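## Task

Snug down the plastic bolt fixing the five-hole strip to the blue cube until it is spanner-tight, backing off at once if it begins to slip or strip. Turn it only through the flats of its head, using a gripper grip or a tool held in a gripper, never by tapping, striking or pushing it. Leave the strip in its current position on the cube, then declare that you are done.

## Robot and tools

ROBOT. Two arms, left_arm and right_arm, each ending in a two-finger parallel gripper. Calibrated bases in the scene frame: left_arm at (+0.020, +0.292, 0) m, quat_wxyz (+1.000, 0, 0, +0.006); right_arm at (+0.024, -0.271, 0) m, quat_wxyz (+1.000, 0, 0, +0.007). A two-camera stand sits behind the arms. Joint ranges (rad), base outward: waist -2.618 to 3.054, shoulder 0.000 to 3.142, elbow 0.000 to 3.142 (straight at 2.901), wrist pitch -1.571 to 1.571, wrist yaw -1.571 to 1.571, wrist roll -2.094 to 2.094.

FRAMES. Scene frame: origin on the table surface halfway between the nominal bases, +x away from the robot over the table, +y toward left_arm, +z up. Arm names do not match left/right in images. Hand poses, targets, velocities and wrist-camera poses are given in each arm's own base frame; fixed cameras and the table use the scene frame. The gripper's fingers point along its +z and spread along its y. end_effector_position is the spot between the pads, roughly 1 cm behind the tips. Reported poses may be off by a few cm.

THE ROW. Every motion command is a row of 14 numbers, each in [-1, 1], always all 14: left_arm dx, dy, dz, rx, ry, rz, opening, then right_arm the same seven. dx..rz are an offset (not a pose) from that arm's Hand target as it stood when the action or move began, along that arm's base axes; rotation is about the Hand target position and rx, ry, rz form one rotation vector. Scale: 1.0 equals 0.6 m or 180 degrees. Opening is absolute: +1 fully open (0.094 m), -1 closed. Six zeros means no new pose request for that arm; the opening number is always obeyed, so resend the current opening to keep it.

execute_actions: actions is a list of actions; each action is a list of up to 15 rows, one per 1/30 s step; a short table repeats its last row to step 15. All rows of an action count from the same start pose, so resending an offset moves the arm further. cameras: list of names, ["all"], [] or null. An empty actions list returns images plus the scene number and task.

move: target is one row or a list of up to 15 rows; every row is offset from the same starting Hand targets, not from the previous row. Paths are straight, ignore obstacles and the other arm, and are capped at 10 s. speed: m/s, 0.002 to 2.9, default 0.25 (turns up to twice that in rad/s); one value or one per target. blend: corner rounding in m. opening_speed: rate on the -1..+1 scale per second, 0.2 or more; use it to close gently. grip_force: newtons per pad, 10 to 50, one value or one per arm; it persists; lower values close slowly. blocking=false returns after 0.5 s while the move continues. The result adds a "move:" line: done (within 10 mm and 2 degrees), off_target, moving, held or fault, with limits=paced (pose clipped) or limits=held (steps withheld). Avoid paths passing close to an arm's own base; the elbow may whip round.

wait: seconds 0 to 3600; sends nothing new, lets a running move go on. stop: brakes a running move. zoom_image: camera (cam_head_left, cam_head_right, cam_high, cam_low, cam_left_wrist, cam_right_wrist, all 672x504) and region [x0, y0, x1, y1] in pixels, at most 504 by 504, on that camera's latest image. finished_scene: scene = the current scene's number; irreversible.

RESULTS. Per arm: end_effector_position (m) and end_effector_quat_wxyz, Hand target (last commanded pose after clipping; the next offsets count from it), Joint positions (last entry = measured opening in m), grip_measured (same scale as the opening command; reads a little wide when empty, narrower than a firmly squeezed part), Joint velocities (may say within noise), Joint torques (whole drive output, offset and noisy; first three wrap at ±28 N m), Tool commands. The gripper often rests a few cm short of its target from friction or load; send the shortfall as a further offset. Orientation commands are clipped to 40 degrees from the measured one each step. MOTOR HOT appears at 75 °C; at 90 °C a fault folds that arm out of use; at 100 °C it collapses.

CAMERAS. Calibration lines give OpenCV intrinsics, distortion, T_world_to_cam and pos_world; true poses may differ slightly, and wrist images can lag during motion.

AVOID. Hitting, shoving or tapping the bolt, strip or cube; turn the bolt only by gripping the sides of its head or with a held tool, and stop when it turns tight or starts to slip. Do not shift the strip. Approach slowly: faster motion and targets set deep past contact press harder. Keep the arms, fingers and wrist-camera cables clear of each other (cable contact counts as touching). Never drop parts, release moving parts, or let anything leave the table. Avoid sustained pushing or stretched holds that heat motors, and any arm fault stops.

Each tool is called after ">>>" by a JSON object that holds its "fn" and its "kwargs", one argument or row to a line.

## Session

>>> {"fn": "execute_actions", "kwargs": {
  "actions": []
}}

Scene clock: 0.00 s.
left_arm: end_effector_position=(+0.3838, +0.0406, +0.1081) grip_measured=+1.000 end_effector_quat_wxyz=(+0.591, -0.090, +0.791, +0.128) | right_arm: end_effector_position=(+0.4122, -0.0220, +0.1267) grip_measured=+1.000 end_effector_quat_wxyz=(+0.612, +0.008, +0.784, -0.103)
Joint positions: left_arm=[-0.074 1.519 0.326 0.9 -0.385 -0.014 0.094] | right_arm=[0.033 1.552 0.408 0.907 0.203 -0.108 0.094]
Joint velocities: within noise
Joint torques (N m): no reading
Heat: left arm: 35 °C; right arm: 31 °C.
Hand target: left_arm +0.3875, +0.0407, +0.1187; +0.604, -0.094, +0.781, +0.126 | right_arm +0.4120, -0.0221, +0.1252; +0.609, +0.007, +0.787, -0.103
Tool commands: left_gripper/opening=+1.0 right_gripper/opening=+1.0
camera_calibration:
cam_left_wrist: T_world_to_cam=[[0.28076, -0.9536, -0.10875, -0.05393], [-0.65233, -0.10648, -0.75042, 0.3747], [0.70401, 0.28163, -0.65196, -0.12428]] pos_world=[0.34707, 0.02347, 0.19429]
cam_right_wrist: T_world_to_cam=[[-0.13758, -0.97587, 0.16956, 0.0126], [-0.63678, -0.04398, -0.76979, 0.39532], [0.75867, -0.21388, -0.61536, -0.15188]] pos_world=[0.36869, -0.00281, 0.20872]

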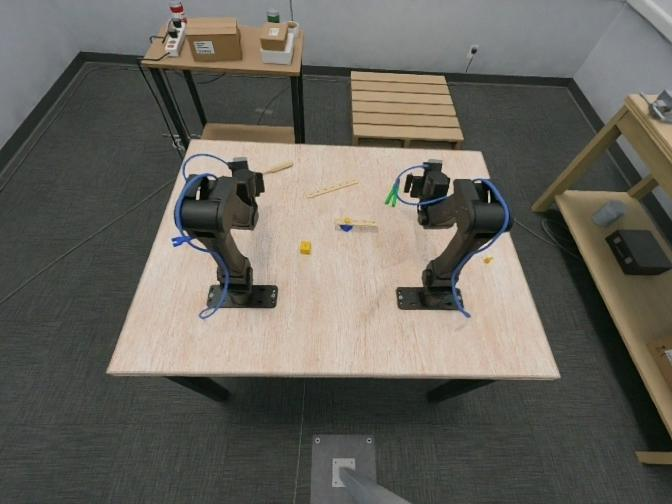

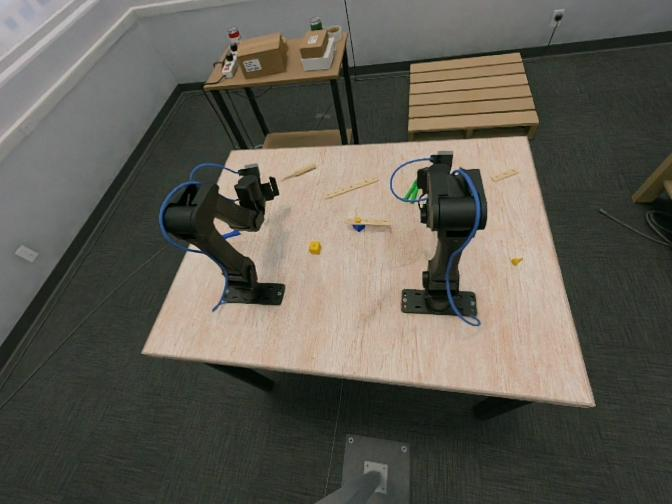

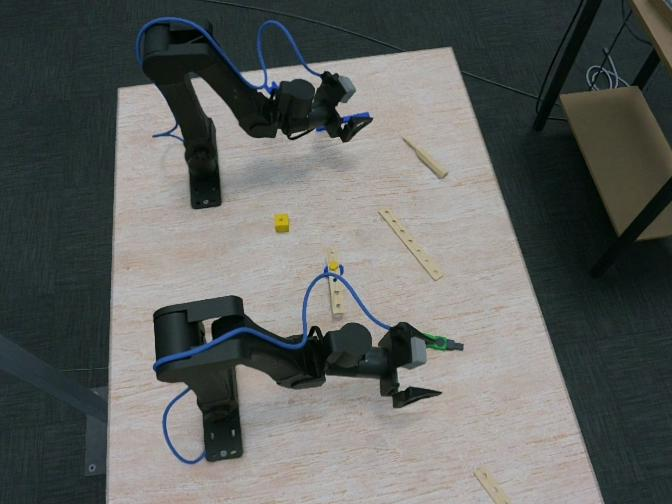

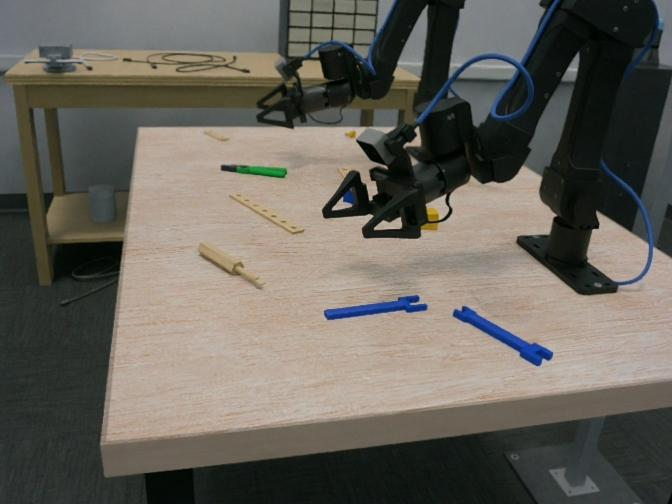

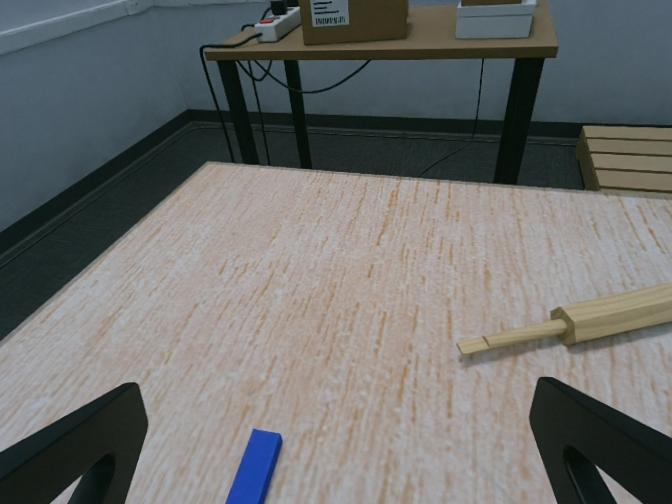

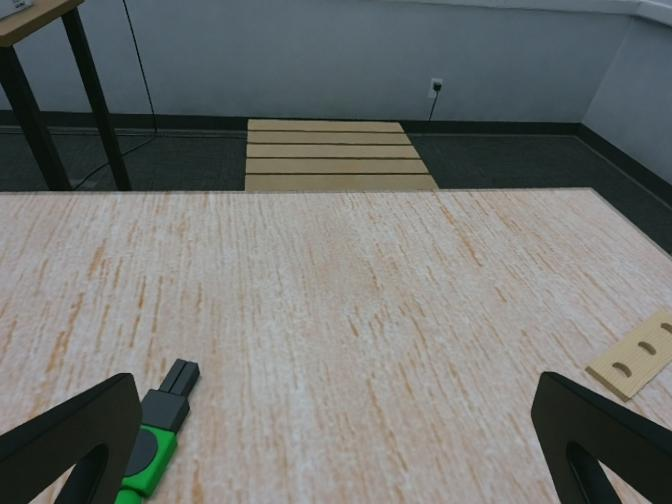

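>>> {"fn": "zoom_image", "kwargs": {
  "camera": "cam_high",
  "region": [290, 235, 390, 325]
}}

>>> {"fn": "zoom_image", "kwargs": {
  "camera": "cam_head_left",
  "region": [310, 190, 410, 260]
}}

Scaled by 5.040 from the camera's image (finer frame: 960x720).

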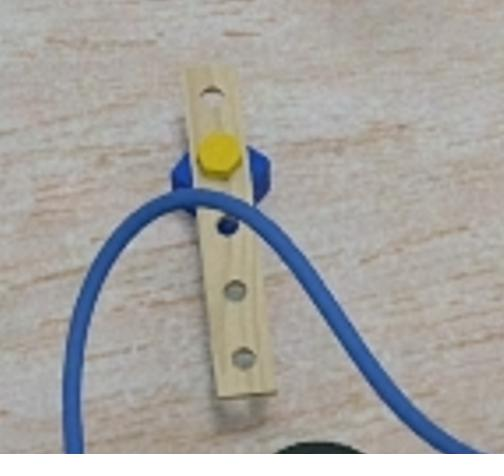

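Scaled by 5.040 from the camera's image (finer frame: 960x720).

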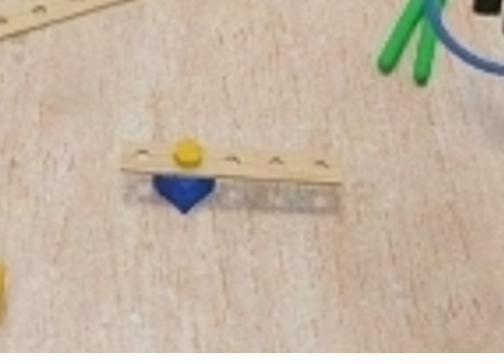

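>>> {"fn": "move", "kwargs": {
  "target": [
    [-0.05,-0.1,0.12,0.02,0.15,-0.09,1,0,0,0,0,0,0,1],
    [-0.1992,-0.5895,0.0855,0.0626,0.4330,-0.2520,1,0,0,0,0,0,0,1]
  ],
  "blend": [0.03,0],
  "speed": 0.4,
  "cameras": ["cam_left_wrist","cam_low","cam_high"]
}}

Scene clock: 92.87 s.
left_arm: end_effector_position=(+0.2652, -0.3082, +0.1639) grip_measured=+1.000 end_effector_quat_wxyz=(+0.017, +0.346, +0.938, -0.006) | right_arm: end_effector_position=(+0.4122, -0.0220, +0.1267) grip_measured=+1.000 end_effector_quat_wxyz=(+0.612, +0.008, +0.784, -0.103)
Joint positions: left_arm=[-0.865 2.108 2.144 -1.571 -0.006 -0.158 0.094] | right_arm=[0.033 1.552 0.408 0.907 0.203 -0.108 0.094]
Joint torques (N m): left_arm=[-0.01 -12.51 9.54 0.42 0.07 -0.1] | right_arm=[-0.06 -5.96 5.83 2.19 0.05 -0.02]
Heat: left arm: 39 °C; right arm: 44 °C.
Hand target: left_arm +0.2679, -0.3131, +0.1699; +0.000, +0.342, +0.940, +0.000 | right_arm +0.4120, -0.0221, +0.1252; +0.609, +0.007, +0.787, -0.103
Off the commanded pose: left_arm 0.008 m, 2 deg | right_arm 0.001 m, 1 deg.
joint sent to its limit (left arm) — joint 4 (wrist pitch), lower limit. The joint targets are off in orientation, not in position.
move: done
cam_left_wrist: T_world_to_cam=[[-0.66257, -0.74895, 0.0089, -0.05317], [-0.68605, 0.61161, 0.39403, 0.34471], [-0.30055, 0.25496, -0.91906, 0.39584]] pos_world=[0.32023, -0.35158, 0.22845]
Images, in order (width x height): cam_high 672x504, cam_low 672x504, cam_left_wrist 672x504.

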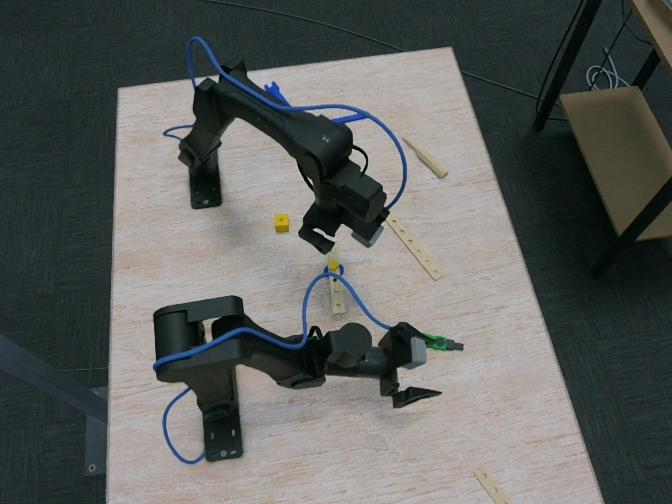

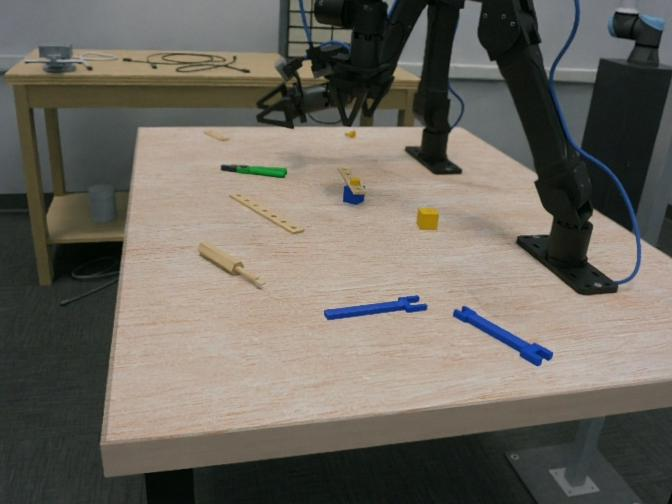

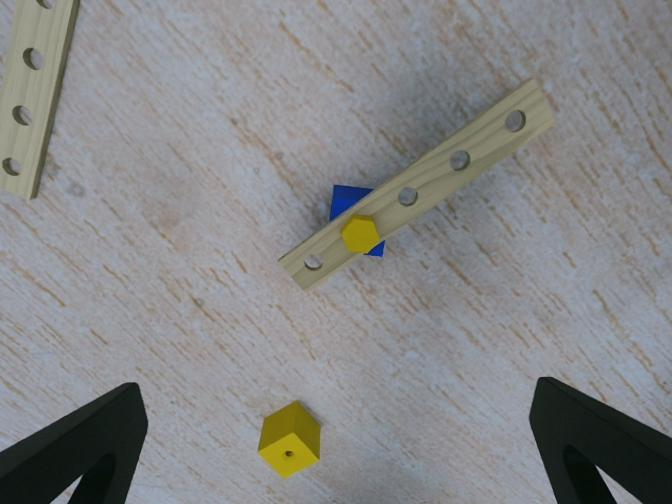

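>>> {"fn": "zoom_image", "kwargs": {
  "camera": "cam_left_wrist",
  "region": [300, 165, 420, 285]
}}

>>> {"fn": "zoom_image", "kwargs": {
  "camera": "cam_low",
  "region": [310, 150, 400, 220]
}}

Scaled by 4.200 from the camera's image (finer frame: 960x720).

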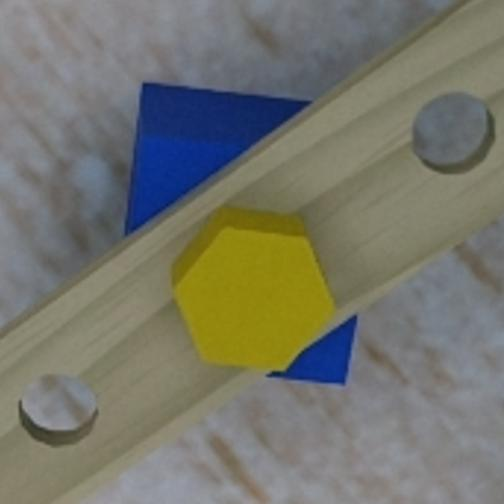

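Scaled by 5.600 from the camera's image (finer frame: 960x720).

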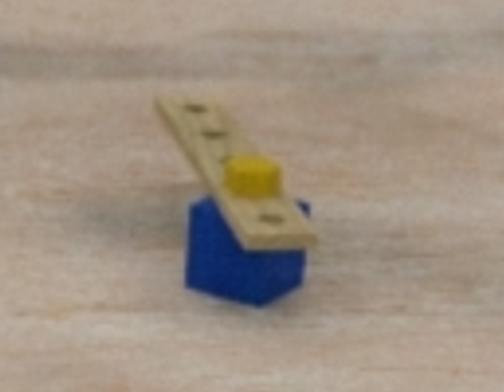

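>>> {"fn": "move", "kwargs": {
  "target": [-0.022,-0.0013,-0.175,0,0,-0.2122,-0.3,0,0,0,0,0,0,1],
  "speed": 0.25,
  "cameras": ["cam_left_wrist"]
}}

>>> {"fn": "zoom_image", "kwargs": {
  "camera": "cam_left_wrist",
  "region": [240, 250, 440, 450]
}}

Scene clock: 142.83 s.
left_arm: end_effector_position=(+0.2568, -0.3110, +0.0659) grip_measured=-0.297 end_effector_quat_wxyz=(-0.004, +0.623, +0.782, +0.004) | right_arm: end_effector_position=(+0.4122, -0.0220, +0.1267) grip_measured=+1.000 end_effector_quat_wxyz=(+0.612, +0.008, +0.784, -0.103)
Joint positions: left_arm=[-0.885 2.108 1.752 -1.224 -0.005 0.46 0.033] | right_arm=[0.033 1.552 0.408 0.907 0.203 -0.108 0.094]
Joint torques (N m): left_arm=[-0.54 -13.82 5.56 0.49 0.04 0.16] | right_arm=[-0.02 -5.93 5.85 2.19 0.05 -0.03]
Heat: left arm: 41 °C; right arm: 45 °C.
Hand target: left_arm +0.2549, -0.3138, +0.0649; +0.000, +0.630, +0.776, +0.000 | right_arm +0.4120, -0.0221, +0.1252; +0.609, +0.007, +0.787, -0.103
Off the commanded pose: left_arm 0.004 m, 1 deg | right_arm 0.001 m, 1 deg.
move: done
cam_left_wrist: T_world_to_cam=[[-0.97837, -0.20669, 0.00864, 0.1897], [-0.18227, 0.88105, 0.4365, 0.33092], [-0.09783, 0.42548, -0.89966, 0.3036]] pos_world=[0.27561, -0.38153, 0.12706]

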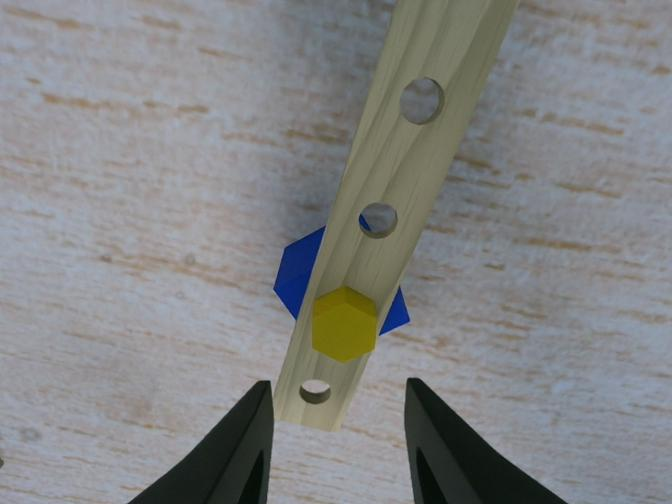

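Scaled by 2.520 from the camera's image (finer frame: 960x720).

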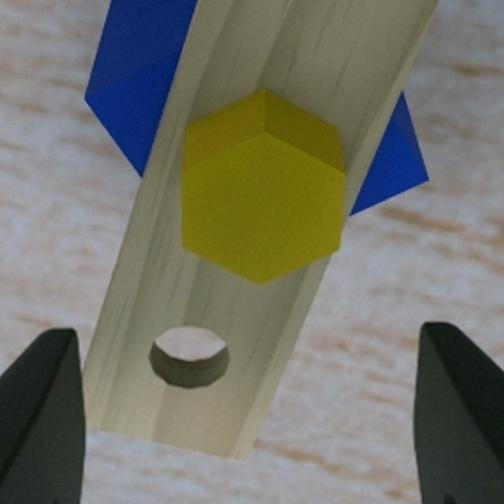

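>>> {"fn": "move", "kwargs": {
  "target": [
    [-0.0007,-0.0128,-0.01,0,0,0,-0.3,0,0,0,0,0,0,1],
    [-0.0007,-0.0128,-0.0465,0,0,0,-0.3,0,0,0,0,0,0,1]
  ],
  "speed": 0.06,
  "blend": [0.003,0],
  "cameras": ["cam_left_wrist"]
}}

>>> {"fn": "zoom_image", "kwargs": {
  "camera": "cam_left_wrist",
  "region": [240, 304, 440, 504]
}}

Scene clock: 167.67 s.
left_arm: end_effector_position=(+0.2567, -0.3190, +0.0415) grip_measured=-0.297 end_effector_quat_wxyz=(+0.001, +0.628, +0.778, +0.003) | right_arm: end_effector_position=(+0.4122, -0.0220, +0.1267) grip_measured=+1.000 end_effector_quat_wxyz=(+0.612, +0.008, +0.784, -0.103)
Joint positions: left_arm=[-0.898 2.14 1.704 -1.135 -0.005 0.461 0.033] | right_arm=[0.033 1.552 0.408 0.907 0.203 -0.108 0.094]
Joint torques (N m): left_arm=[-0.57 -13.33 5.6 0.53 0.04 -0.01] | right_arm=[-0.06 -6 5.86 2.2 0.05 -0.02]
Heat: left arm: 40 °C; right arm: 46 °C.
Hand target: left_arm +0.2544, -0.3214, +0.0370; +0.000, +0.631, +0.776, +0.000 | right_arm +0.4120, -0.0221, +0.1252; +0.609, +0.007, +0.787, -0.103
Off the commanded pose: left_arm 0.006 m, 0 deg | right_arm 0.001 m, 1 deg.
move: done
cam_left_wrist: T_world_to_cam=[[-0.98106, -0.19364, 0.00478, 0.19316], [-0.17283, 0.88625, 0.42977, 0.34815], [-0.08745, 0.4208, -0.90293, 0.28098]] pos_world=[0.27424, -0.38938, 0.10316]

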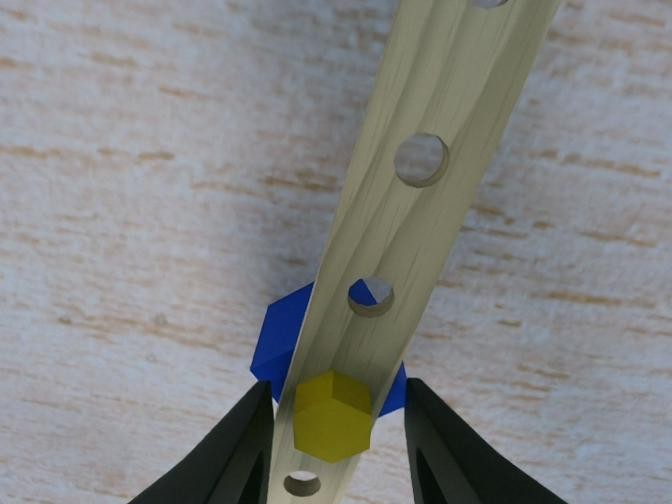

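Scaled by 2.520 from the camera's image (finer frame: 960x720).

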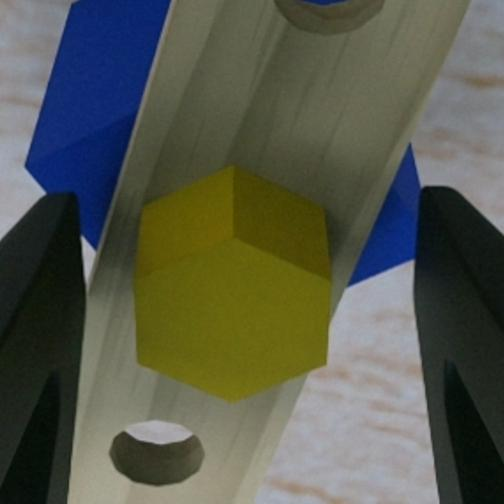

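>>> {"fn": "move", "kwargs": {
  "target": [
    [0.001,0.001,-0.004,0,0,0,-0.3,0,0,0,0,0,0,1],
    [0.001,0.001,-0.004,0,0,0,-0.9,0,0,0,0,0,0,1]
  ],
  "speed": 0.04,
  "opening_speed": 0.5
}}

Scene clock: 176.10 s.
left_arm: end_effector_position=(+0.2569, -0.3193, +0.0398) grip_measured=-0.513 end_effector_quat_wxyz=(+0.002, +0.628, +0.778, +0.002) | right_arm: end_effector_position=(+0.4122, -0.0220, +0.1267) grip_measured=+1.000 end_effector_quat_wxyz=(+0.612, +0.008, +0.784, -0.103)
Joint positions: left_arm=[-0.898 2.14 1.697 -1.126 -0.005 0.461 0.023] | right_arm=[0.033 1.552 0.408 0.907 0.203 -0.108 0.094]
Joint torques (N m): left_arm=[-0.36 -13.05 5.56 0.52 0.04 0.02] | right_arm=[-0.03 -6 5.85 2.2 0.05 -0.02]
Heat: left arm: 42 °C; right arm: 46 °C.
Hand target: left_arm +0.2550, -0.3209, +0.0347; +0.000, +0.631, +0.776, +0.000 | right_arm +0.4120, -0.0221, +0.1252; +0.609, +0.007, +0.787, -0.103
Off the commanded pose: left_arm 0.006 m, 0 deg | right_arm 0.001 m, 1 deg.
move: done

>>> {"fn": "move", "kwargs": {
  "target": [
    [0,0,0,0,0,0,-0.3,0,0,0,0,0,0,1],
    [0,0,0.03,0,0,0,-0.3,0,0,0,0,0,0,1]
  ],
  "speed": 0.08,
  "opening_speed": 1.0,
  "cameras": ["cam_left_wrist"]
}}

>>> {"fn": "zoom_image", "kwargs": {
  "camera": "cam_left_wrist",
  "region": [220, 264, 460, 504]
}}

Scene clock: 187.17 s.
left_arm: end_effector_position=(+0.2502, -0.3108, +0.0400) grip_measured=-0.303 end_effector_quat_wxyz=(-0.019, +0.628, +0.778, +0.007) | right_arm: end_effector_position=(+0.4122, -0.0220, +0.1267) grip_measured=+1.000 end_effector_quat_wxyz=(+0.612, +0.008, +0.784, -0.103)
Joint positions: left_arm=[-0.898 2.14 1.697 -1.169 -0.005 0.461 0.033] | right_arm=[0.033 1.552 0.408 0.907 0.203 -0.108 0.094]
Joint torques (N m): left_arm=[-0.35 -14.42 10.19 0.23 0.04 0.02] | right_arm=[-0.05 -6 5.86 2.2 0.05 -0.02]
Heat: left arm: 43 °C; right arm: 46 °C.
Hand target: left_arm +0.2550, -0.3209, +0.0527; +0.000, +0.631, +0.776, +0.000 | right_arm +0.4120, -0.0221, +0.1252; +0.609, +0.007, +0.787, -0.103
Off the commanded pose: left_arm 0.017 m, 2 deg | right_arm 0.001 m, 1 deg.
move: off_target (left_arm)
cam_left_wrist: T_world_to_cam=[[-0.98072, -0.19402, 0.02336, 0.18741], [-0.16155, 0.87217, 0.46176, 0.33184], [-0.10997, 0.44909, -0.8867, 0.28944]] pos_world=[0.26923, -0.38304, 0.09904]

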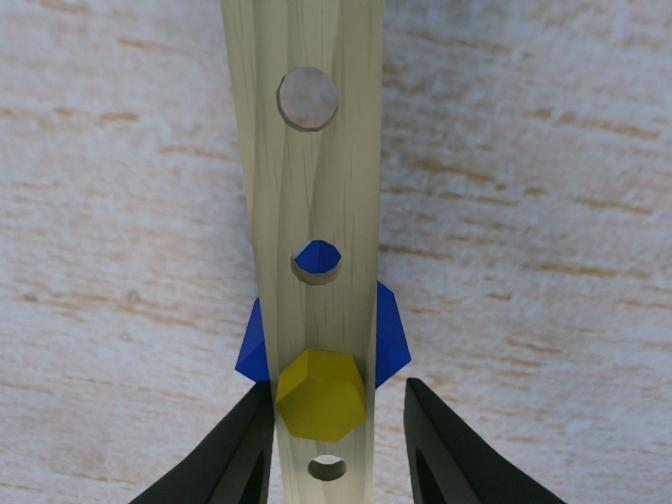

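Scaled by 2.100 from the camera's image (finer frame: 960x720).

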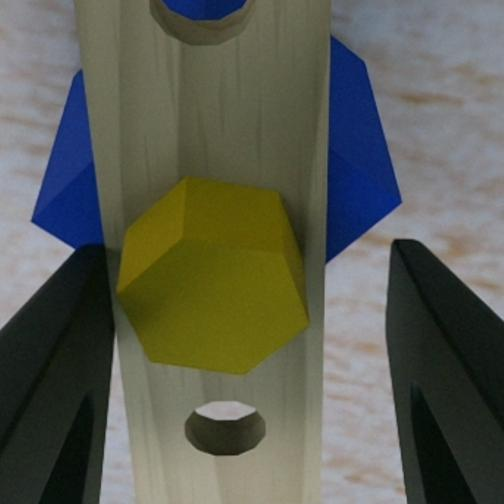

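>>> {"fn": "move", "kwargs": {
  "target": [
    [-0.0003,0.0028,0.035,0,0,0.0911,-0.3,0,0,0,0,0,0,1],
    [-0.0003,0.0028,-0.0248,0,0,0.0911,-0.3,0,0,0,0,0,0,1]
  ],
  "speed": 0.08,
  "cameras": ["cam_left_wrist"]
}}

>>> {"fn": "zoom_image", "kwargs": {
  "camera": "cam_left_wrist",
  "region": [240, 304, 440, 504]
}}

Scene clock: 219.40 s.
left_arm: end_effector_position=(+0.2555, -0.3175, +0.0399) grip_measured=-0.303 end_effector_quat_wxyz=(-0.002, +0.517, +0.856, +0.004) | right_arm: end_effector_position=(+0.4122, -0.0220, +0.1267) grip_measured=+1.000 end_effector_quat_wxyz=(+0.612, +0.008, +0.784, -0.103)
Joint positions: left_arm=[-0.898 2.14 1.698 -1.135 -0.005 0.189 0.033] | right_arm=[0.033 1.552 0.408 0.907 0.203 -0.108 0.094]
Joint torques (N m): left_arm=[-0.13 -13.78 5.49 0.52 0.04 -0.11] | right_arm=[-0.02 -5.96 5.86 2.2 0.05 -0.01]
Heat: left arm: 48 °C; right arm: 47 °C.
Hand target: left_arm +0.2548, -0.3192, +0.0378; +0.000, +0.513, +0.858, +0.000 | right_arm +0.4120, -0.0221, +0.1252; +0.609, +0.007, +0.787, -0.103
Off the commanded pose: left_arm 0.003 m, 1 deg | right_arm 0.001 m, 1 deg.
move: done
cam_left_wrist: T_world_to_cam=[[-0.89297, -0.45008, 0.00556, 0.08834], [-0.40329, 0.8055, 0.4342, 0.38034], [-0.1999, 0.38548, -0.9008, 0.29629]] pos_world=[0.2915, -0.38082, 0.10126]

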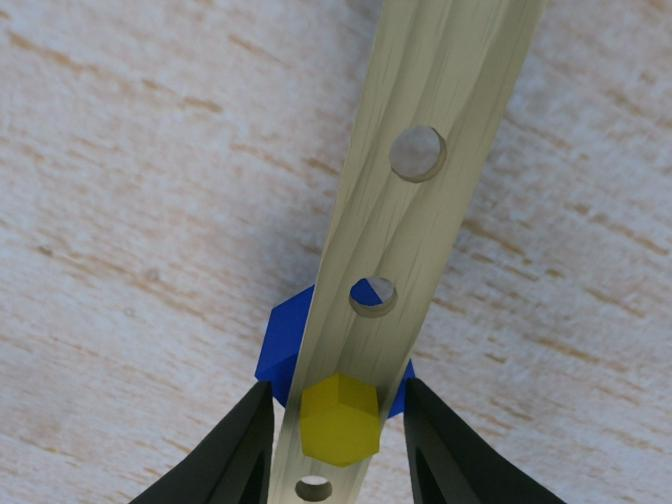

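Scaled by 2.520 from the camera's image (finer frame: 960x720).

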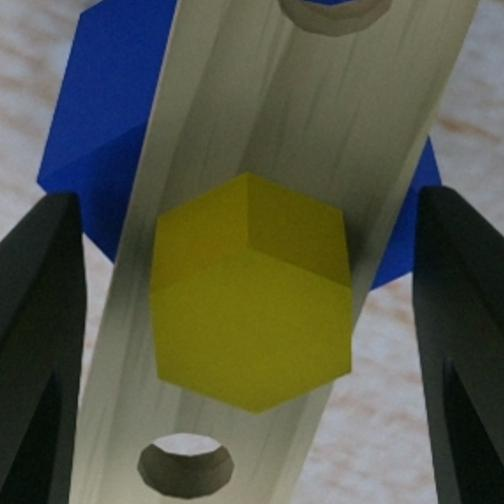

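>>> {"fn": "move", "kwargs": {
  "target": [
    [-0.002,0.0035,0.035,0,0,0.0,-0.3,0,0,0,0,0,0,1],
    [-0.002,0.0035,0.0053,0,0,0.0,-0.3,0,0,0,0,0,0,1],
    [-0.002,0.0035,0.0053,0,0,0.0,-0.9,0,0,0,0,0,0,1]
  ],
  "speed": 0.08,
  "opening_speed": 0.5,
  "cameras": ["cam_left_wrist"]
}}

>>> {"fn": "zoom_image", "kwargs": {
  "camera": "cam_left_wrist",
  "region": [240, 304, 440, 504]
}}

Scene clock: 231.73 s.
left_arm: end_effector_position=(+0.2535, -0.3150, +0.0383) grip_measured=-0.502 end_effector_quat_wxyz=(-0.007, +0.517, +0.856, +0.006) | right_arm: end_effector_position=(+0.4122, -0.0220, +0.1267) grip_measured=+1.000 end_effector_quat_wxyz=(+0.612, +0.008, +0.784, -0.103)
Joint positions: left_arm=[-0.898 2.14 1.691 -1.14 -0.005 0.189 0.023] | right_arm=[0.033 1.552 0.408 0.907 0.203 -0.108 0.094]
Joint torques (N m): left_arm=[-0.06 -14.86 5.53 0.48 0.05 -0.1] | right_arm=[-0.06 -5.96 5.83 2.19 0.05 -0.03]
Heat: left arm: 48 °C; right arm: 47 °C.
Hand target: left_arm +0.2536, -0.3171, +0.0409; +0.000, +0.513, +0.858, +0.000 | right_arm +0.4120, -0.0221, +0.1252; +0.609, +0.007, +0.787, -0.103
Off the commanded pose: left_arm 0.003 m, 1 deg | right_arm 0.001 m, 1 deg.
move: done
cam_left_wrist: T_world_to_cam=[[-0.89276, -0.45046, 0.00788, 0.08747], [-0.40044, 0.80139, 0.44431, 0.37574], [-0.20646, 0.39351, -0.89584, 0.29748]] pos_world=[0.28997, -0.37878, 0.09886]

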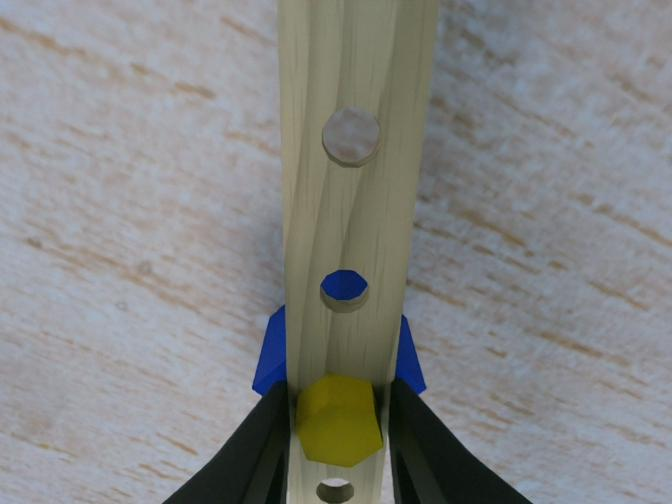

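Scaled by 2.520 from the camera's image (finer frame: 960x720).

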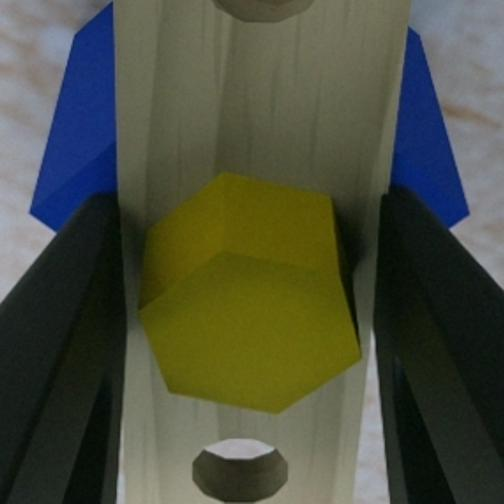

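>>> {"fn": "move", "kwargs": {
  "target": [
    [0,0,0.12,0,0,0,-0.9,0,0,0,0,0,0,0.4],
    [0.0573,0.1935,0.2252,0,0,0.3694,-0.9,-0.05,0.1,0.0413,0.02,-0.01,0.08,0.4],
    [0.0573,0.1935,0.2252,0,0,0.3694,-0.9,-0.2432,0.5902,0.0413,0.0790,-0.0624,0.3259,0.4]
  ],
  "speed": [0.1,0.2,0.25],
  "blend": [0.02,0.02,0],
  "cameras": ["cam_left_wrist","cam_right_wrist"]
}}

>>> {"fn": "zoom_image", "kwargs": {
  "camera": "cam_right_wrist",
  "region": [200, 150, 500, 450]
}}

Scene clock: 266.33 s.
left_arm: end_effector_position=(+0.2879, -0.2027, +0.1576) grip_measured=-0.502 end_effector_quat_wxyz=(-0.020, -0.033, +0.999, +0.015) | right_arm: end_effector_position=(+0.2665, +0.3257, +0.1514) grip_measured=+0.401 end_effector_quat_wxyz=(+0.649, -0.293, +0.637, +0.294)
Joint positions: left_arm=[-0.617 1.945 1.879 -1.555 0 -0.683 0.023] | right_arm=[0.903 1.755 0.36 1.411 0.047 -0.006 0.066]
Joint torques (N m): left_arm=[0.47 -15.97 7.47 0.24 0.01 -0.12] | right_arm=[0.32 -4.78 5.71 2.43 -0.13 0.04]
Heat: left arm: 50 °C; right arm: 47 °C.
Hand target: left_arm +0.2880, -0.2010, +0.1761; +0.000, -0.041, +0.999, +0.000 | right_arm +0.2660, +0.3320, +0.1502; +0.646, -0.296, +0.635, +0.302
Off the commanded pose: left_arm 0.019 m, 3 deg | right_arm 0.006 m, 1 deg.
move: off_target (left_arm); blend cut to 0 m at target 1
cam_left_wrist: T_world_to_cam=[[0.04926, -0.99855, -0.02192, -0.20989], [-0.88468, -0.05381, 0.46308, 0.20967], [-0.46359, -0.00342, -0.88604, 0.35925]] pos_world=[0.36237, -0.19708, 0.21662]
cam_right_wrist: T_world_to_cam=[[0.75204, -0.65874, 0.02251, 0.00961], [-0.25581, -0.32318, -0.91111, 0.34768], [0.60745, 0.67943, -0.41156, -0.23318]] pos_world=[0.22336, 0.27712, 0.22059]

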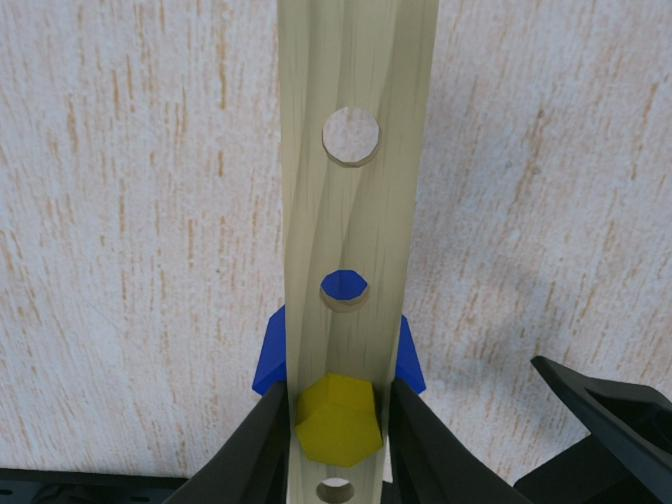

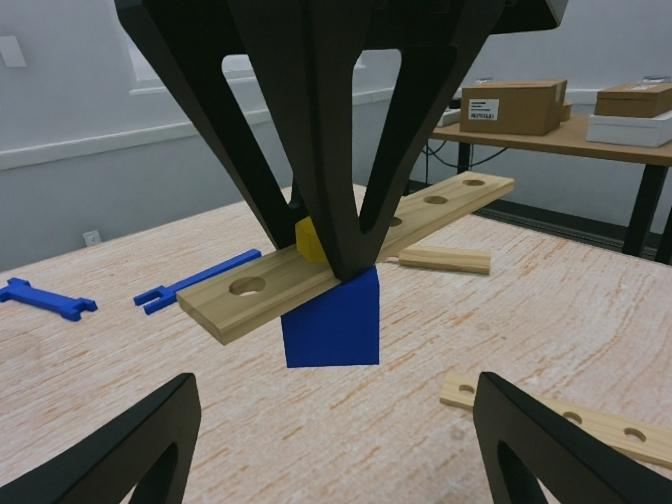

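Scaled by 1.680 from the camera's image (finer frame: 960x720).

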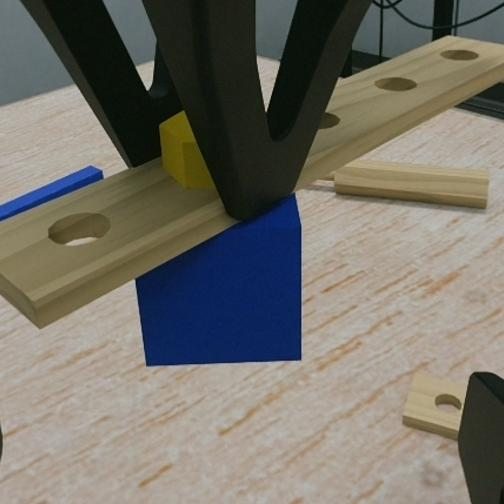

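>>> {"fn": "move", "kwargs": {
  "target": [0,0,0,0,0,-0.0222,-0.9,0.0308,0.0317,-0.0192,0,0,0,0.4],
  "speed": 0.1,
  "cameras": ["cam_right_wrist"]
}}

Scene clock: 289.83 s.
left_arm: end_effector_position=(+0.2879, -0.2027, +0.1576) grip_measured=-0.502 end_effector_quat_wxyz=(-0.021, -0.010, +1.000, +0.015) | right_arm: end_effector_position=(+0.2818, +0.3476, +0.1407) grip_measured=+0.401 end_effector_quat_wxyz=(+0.647, -0.296, +0.637, +0.296)
Joint positions: left_arm=[-0.617 1.945 1.879 -1.555 0 -0.636 0.023] | right_arm=[0.903 1.879 0.462 1.431 0.039 -0.006 0.066]
Joint torques (N m): left_arm=[0.42 -15.94 7.49 0.23 0 0.14] | right_arm=[-0.49 -5.74 5.57 2.5 -0.16 0.04]
Heat: left arm: 46 °C; right arm: 46 °C.
Hand target: left_arm +0.2880, -0.2010, +0.1761; +0.000, -0.006, +1.000, +0.000 | right_arm +0.2845, +0.3510, +0.1387; +0.647, -0.296, +0.635, +0.302
Off the commanded pose: left_arm 0.019 m, 3 deg | right_arm 0.005 m, 1 deg.
move: off_target (left_arm)
cam_right_wrist: T_world_to_cam=[[0.7573, -0.65268, 0.02268, 0.00902], [-0.25427, -0.32665, -0.9103, 0.34957], [0.60154, 0.6836, -0.41333, -0.26134]] pos_world=[0.23926, 0.29873, 0.20999]

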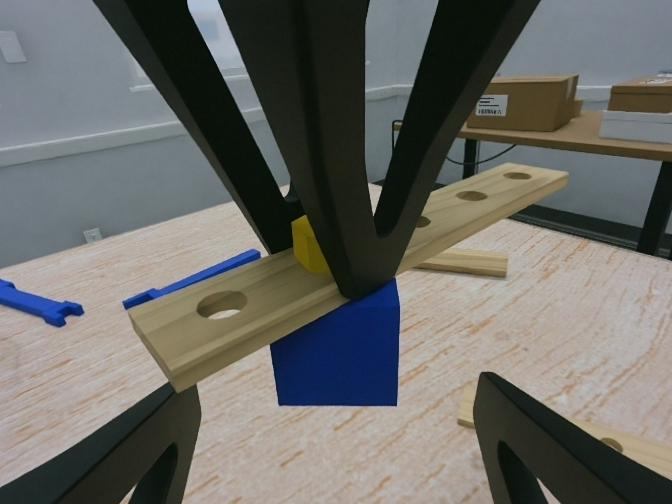

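>>> {"fn": "move", "kwargs": {
  "target": [
    [0,0,0,0,0,0,-0.9,0.03,0.0308,-0.0078,0,0,0,0.4],
    [0,0,0,0,0,0,-0.9,0.03,0.0308,-0.0078,0,0,0,-0.1]
  ],
  "speed": 0.06,
  "opening_speed": 0.8,
  "cameras": ["cam_right_wrist","cam_left_wrist"]
}}

Scene clock: 316.50 s.
left_arm: end_effector_position=(+0.2877, -0.2026, +0.1576) grip_measured=-0.502 end_effector_quat_wxyz=(-0.021, -0.009, +1.000, +0.015) | right_arm: end_effector_position=(+0.2972, +0.3673, +0.1383) grip_measured=-0.098 end_effector_quat_wxyz=(+0.649, -0.298, +0.632, +0.302)
Joint positions: left_arm=[-0.617 1.945 1.879 -1.556 0 -0.635 0.023] | right_arm=[0.896 1.959 0.564 1.419 0.02 -0.006 0.042]
Joint torques (N m): left_arm=[0.42 -15.8 7.5 0.24 0 0.11] | right_arm=[-0.61 -6.78 5.96 2.32 -0.03 0.04]
Heat: left arm: 46 °C; right arm: 47 °C.
Hand target: left_arm +0.2880, -0.2010, +0.1760; +0.000, -0.006, +1.000, +0.000 | right_arm +0.3025, +0.3695, +0.1337; +0.646, -0.296, +0.635, +0.302
Off the commanded pose: left_arm 0.019 m, 3 deg | right_arm 0.007 m, 1 deg.
move: done
cam_left_wrist: T_world_to_cam=[[0.00132, -0.99979, -0.02038, -0.19648], [-0.88531, -0.01065, 0.46489, 0.21809], [-0.46501, 0.01743, -0.88514, 0.36369]] pos_world=[0.36246, -0.20046, 0.21652]
cam_right_wrist: T_world_to_cam=[[0.76531, -0.64326, 0.02271, 0.00453], [-0.24406, -0.32266, -0.91451, 0.35384], [0.59559, 0.69434, -0.40393, -0.28841]] pos_world=[0.25467, 0.31734, 0.20699]
Images, in order (width x height): cam_left_wrist 672x504, cam_right_wrist 672x504.

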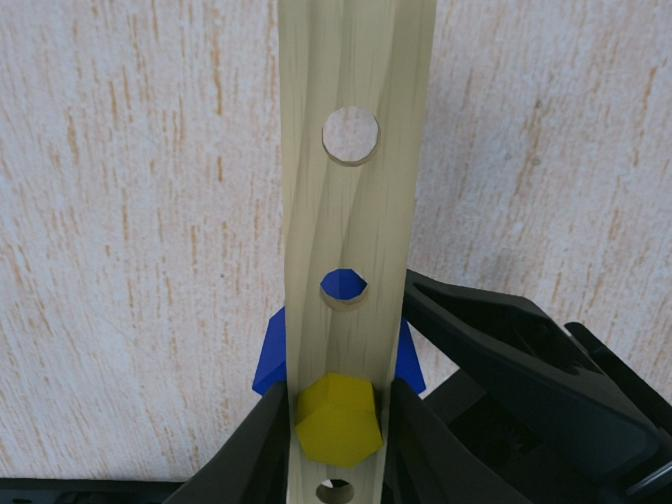

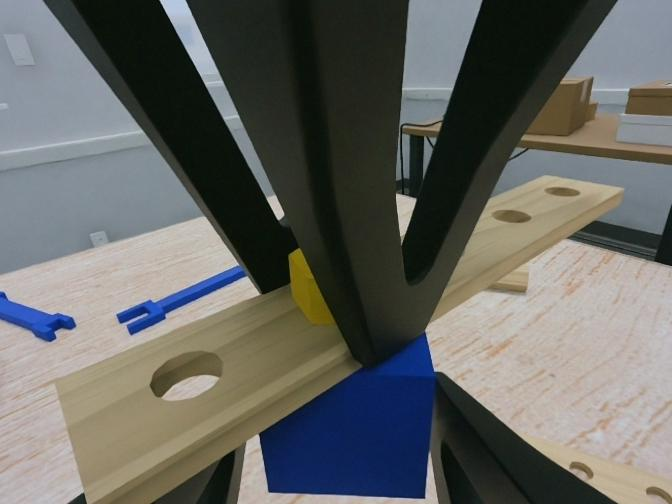

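>>> {"fn": "move", "kwargs": {
  "target": [0,0,0,0,0,0,-0.9,0,0,0,0,0,0,-0.6],
  "opening_speed": 0.4
}}

>>> {"fn": "move", "kwargs": {
  "target": [0,0,0,0,0,0,-0.3,0,0,0,0,0,0,-0.6],
  "opening_speed": 0.4,
  "cameras": ["cam_right_wrist","cam_left_wrist"]
}}

>>> {"fn": "zoom_image", "kwargs": {
  "camera": "cam_left_wrist",
  "region": [240, 304, 440, 504]
}}

Scene clock: 324.23 s.
left_arm: end_effector_position=(+0.2873, -0.2024, +0.1577) grip_measured=-0.502 end_effector_quat_wxyz=(-0.022, -0.009, +1.000, +0.016) | right_arm: end_effector_position=(+0.2977, +0.3668, +0.1382) grip_measured=-0.371 end_effector_quat_wxyz=(+0.649, -0.298, +0.632, +0.301)
Joint positions: left_arm=[-0.617 1.945 1.879 -1.558 0 -0.635 0.023] | right_arm=[0.894 1.959 0.564 1.419 0.02 -0.008 0.03]
Joint torques (N m): left_arm=[0.4 -15.88 7.49 0.26 0 0.11] | right_arm=[-0.49 -6.79 5.96 2.33 -0.03 0.05]
Heat: left arm: 47 °C; right arm: 47 °C.
Hand target: left_arm +0.2880, -0.2010, +0.1760; +0.000, -0.006, +1.000, +0.000 | right_arm +0.3025, +0.3695, +0.1338; +0.646, -0.296, +0.635, +0.302
Off the commanded pose: left_arm 0.018 m, 3 deg | right_arm 0.007 m, 1 deg.
move: done

Scene clock: 326.07 s.
left_arm: end_effector_position=(+0.2872, -0.2023, +0.1577) grip_measured=-0.303 end_effector_quat_wxyz=(-0.022, -0.009, +1.000, +0.016) | right_arm: end_effector_position=(+0.2978, +0.3668, +0.1382) grip_measured=-0.372 end_effector_quat_wxyz=(+0.649, -0.298, +0.632, +0.301)
Joint positions: left_arm=[-0.617 1.945 1.879 -1.558 0 -0.635 0.033] | right_arm=[0.894 1.959 0.564 1.419 0.02 -0.008 0.029]
Joint torques (N m): left_arm=[0.42 -15.91 7.62 0.28 0 0.11] | right_arm=[-0.46 -6.8 5.96 2.33 -0.03 0.06]
Heat: left arm: 47 °C; right arm: 47 °C.
Hand target: left_arm +0.2880, -0.2009, +0.1760; +0.000, -0.006, +1.000, +0.000 | right_arm +0.3025, +0.3694, +0.1338; +0.646, -0.296, +0.635, +0.302
Off the commanded pose: left_arm 0.018 m, 3 deg | right_arm 0.007 m, 1 deg.
move: done
cam_left_wrist: T_world_to_cam=[[0.00128, -0.99976, -0.02173, -0.19587], [-0.88441, -0.01127, 0.46657, 0.21706], [-0.4667, 0.01862, -0.88422, 0.36411]] pos_world=[0.36215, -0.20016, 0.21642]
cam_right_wrist: T_world_to_cam=[[0.76404, -0.6447, 0.02461, 0.00434], [-0.24357, -0.32357, -0.91432, 0.3539], [0.59742, 0.69258, -0.40425, -0.28839]] pos_world=[0.25517, 0.31704, 0.20689]
Images, in order (width x height): cam_left_wrist 672x504, cam_right_wrist 672x504.

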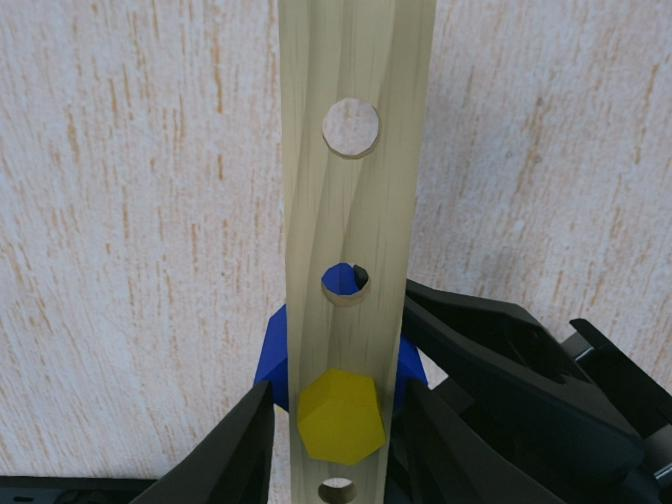

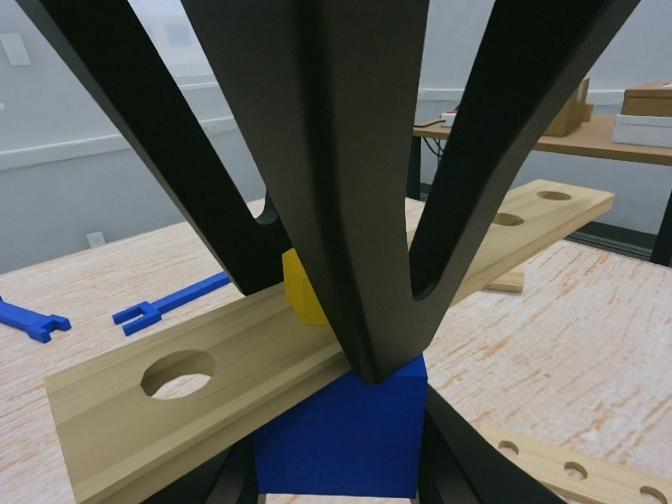

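Scaled by 2.520 from the camera's image (finer frame: 960x720).

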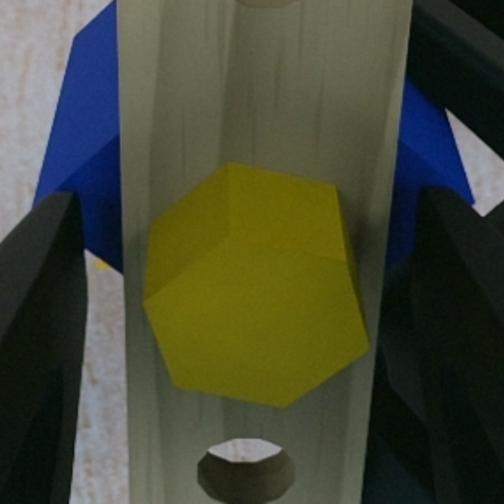

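>>> {"fn": "move", "kwargs": {
  "target": [
    [0,0,0.1,0,0,0.0,-0.3,0,0,0,0,0,0,-0.6],
    [0.11,0.449,-0.0267,0,0,0.018,-0.3,0,0,0,0,0,0,-0.6]
  ],
  "speed": [0.12,0.3],
  "blend": [0.02,0],
  "cameras": ["cam_right_wrist","cam_left_wrist"]
}}

>>> {"fn": "zoom_image", "kwargs": {
  "camera": "cam_right_wrist",
  "region": [200, 230, 480, 504]
}}

Scene clock: 378.23 s.
left_arm: end_effector_position=(+0.3442, +0.0656, +0.1535) grip_measured=-0.303 end_effector_quat_wxyz=(-0.020, -0.037, +0.999, +0.001) | right_arm: end_effector_position=(+0.2978, +0.3668, +0.1382) grip_measured=-0.372 end_effector_quat_wxyz=(+0.649, -0.298, +0.632, +0.301)
Joint positions: left_arm=[0.182 1.922 1.831 -1.518 -0.007 0.107 0.033] | right_arm=[0.894 1.959 0.564 1.419 0.02 -0.008 0.029]
Joint torques (N m): left_arm=[0.57 -10.88 9.74 0.43 0.05 0.11] | right_arm=[-0.47 -6.78 5.98 2.32 -0.03 0.06]
Heat: left arm: 49 °C; right arm: 49 °C.
Hand target: left_arm +0.3541, +0.0684, +0.1600; +0.000, -0.034, +0.999, +0.000 | right_arm +0.3025, +0.3694, +0.1338; +0.646, -0.296, +0.635, +0.302
Off the commanded pose: left_arm 0.012 m, 2 deg | right_arm 0.007 m, 1 deg.
move: off_target (left_arm)
cam_left_wrist: T_world_to_cam=[[0.05859, -0.99825, 0.00748, 0.04745], [-0.88512, -0.04849, 0.46283, 0.27572], [-0.46166, -0.03374, -0.88642, 0.38405]] pos_world=[0.41857, 0.07369, 0.21247]
cam_right_wrist: T_world_to_cam=[[0.76404, -0.6447, 0.02461, 0.00434], [-0.24357, -0.32357, -0.91432, 0.3539], [0.59742, 0.69258, -0.40425, -0.28839]] pos_world=[0.25517, 0.31704, 0.20689]
Images, in order (width x height): cam_left_wrist 672x504, cam_right_wrist 672x504.

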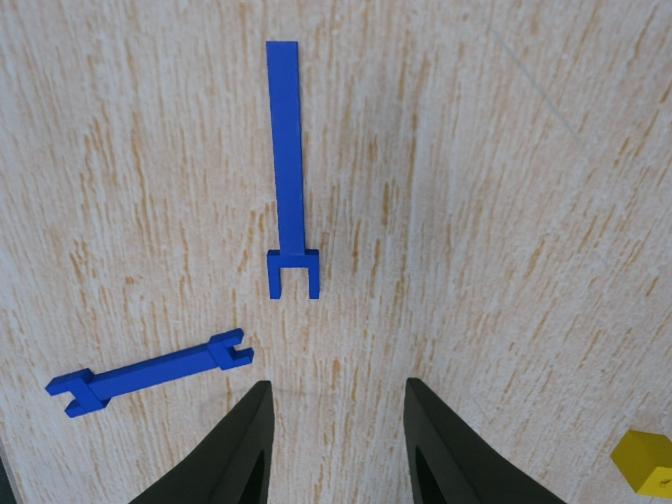

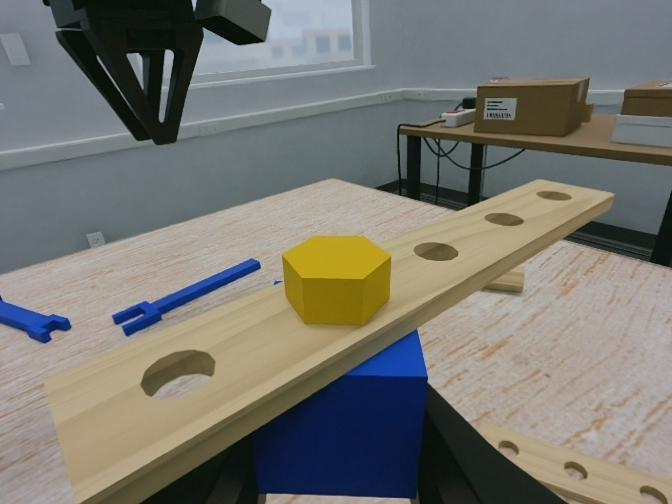

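Scaled by 1.800 from the camera's image (finer frame: 960x720).

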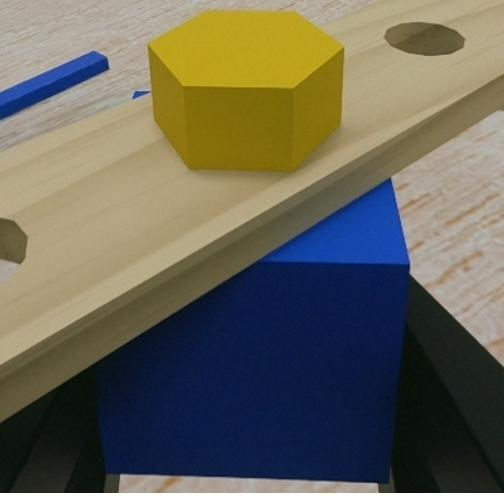

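>>> {"fn": "move", "kwargs": {
  "target": [0.0093,0.0418,-0.1833,0,0,-0.0056,-0.3,0,0,0,0,0,0,-0.6],
  "speed": 0.2,
  "cameras": ["cam_left_wrist"]
}}

Scene clock: 425.57 s.
left_arm: end_effector_position=(+0.3594, +0.0923, +0.0531) grip_measured=-0.303 end_effector_quat_wxyz=(-0.002, -0.029, +1.000, +0.003) | right_arm: end_effector_position=(+0.2978, +0.3668, +0.1382) grip_measured=-0.372 end_effector_quat_wxyz=(+0.649, -0.298, +0.632, +0.301)
Joint positions: left_arm=[0.246 1.985 1.519 -1.108 -0.007 0.188 0.033] | right_arm=[0.894 1.959 0.564 1.419 0.02 -0.008 0.029]
Joint torques (N m): left_arm=[0.55 -12 5.49 0.51 0.05 0.13] | right_arm=[-0.46 -6.79 5.94 2.33 -0.04 0.06]
Heat: left arm: 46 °C; right arm: 49 °C.
Hand target: left_arm +0.3596, +0.0934, +0.0500; +0.000, -0.026, +1.000, +0.000 | right_arm +0.3025, +0.3694, +0.1338; +0.646, -0.296, +0.635, +0.302
Off the commanded pose: left_arm 0.003 m, 1 deg | right_arm 0.007 m, 1 deg.
move: done
cam_left_wrist: T_world_to_cam=[[0.04041, -0.99918, 0.00383, 0.08085], [-0.90133, -0.0348, 0.43172, 0.34308], [-0.43123, -0.02089, -0.902, 0.29167]] pos_world=[0.43175, 0.09882, 0.11466]

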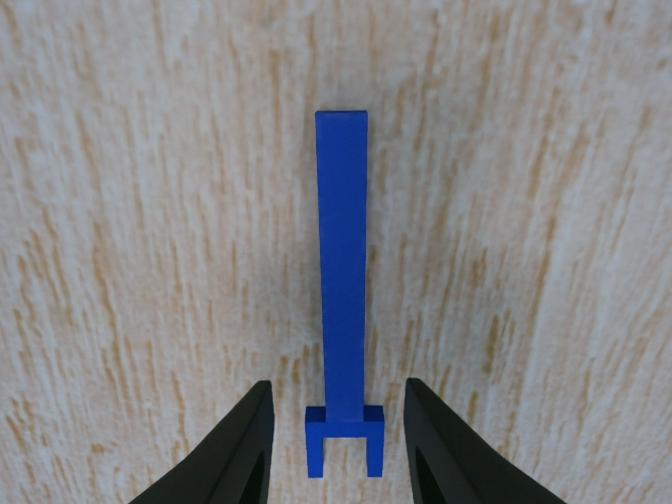

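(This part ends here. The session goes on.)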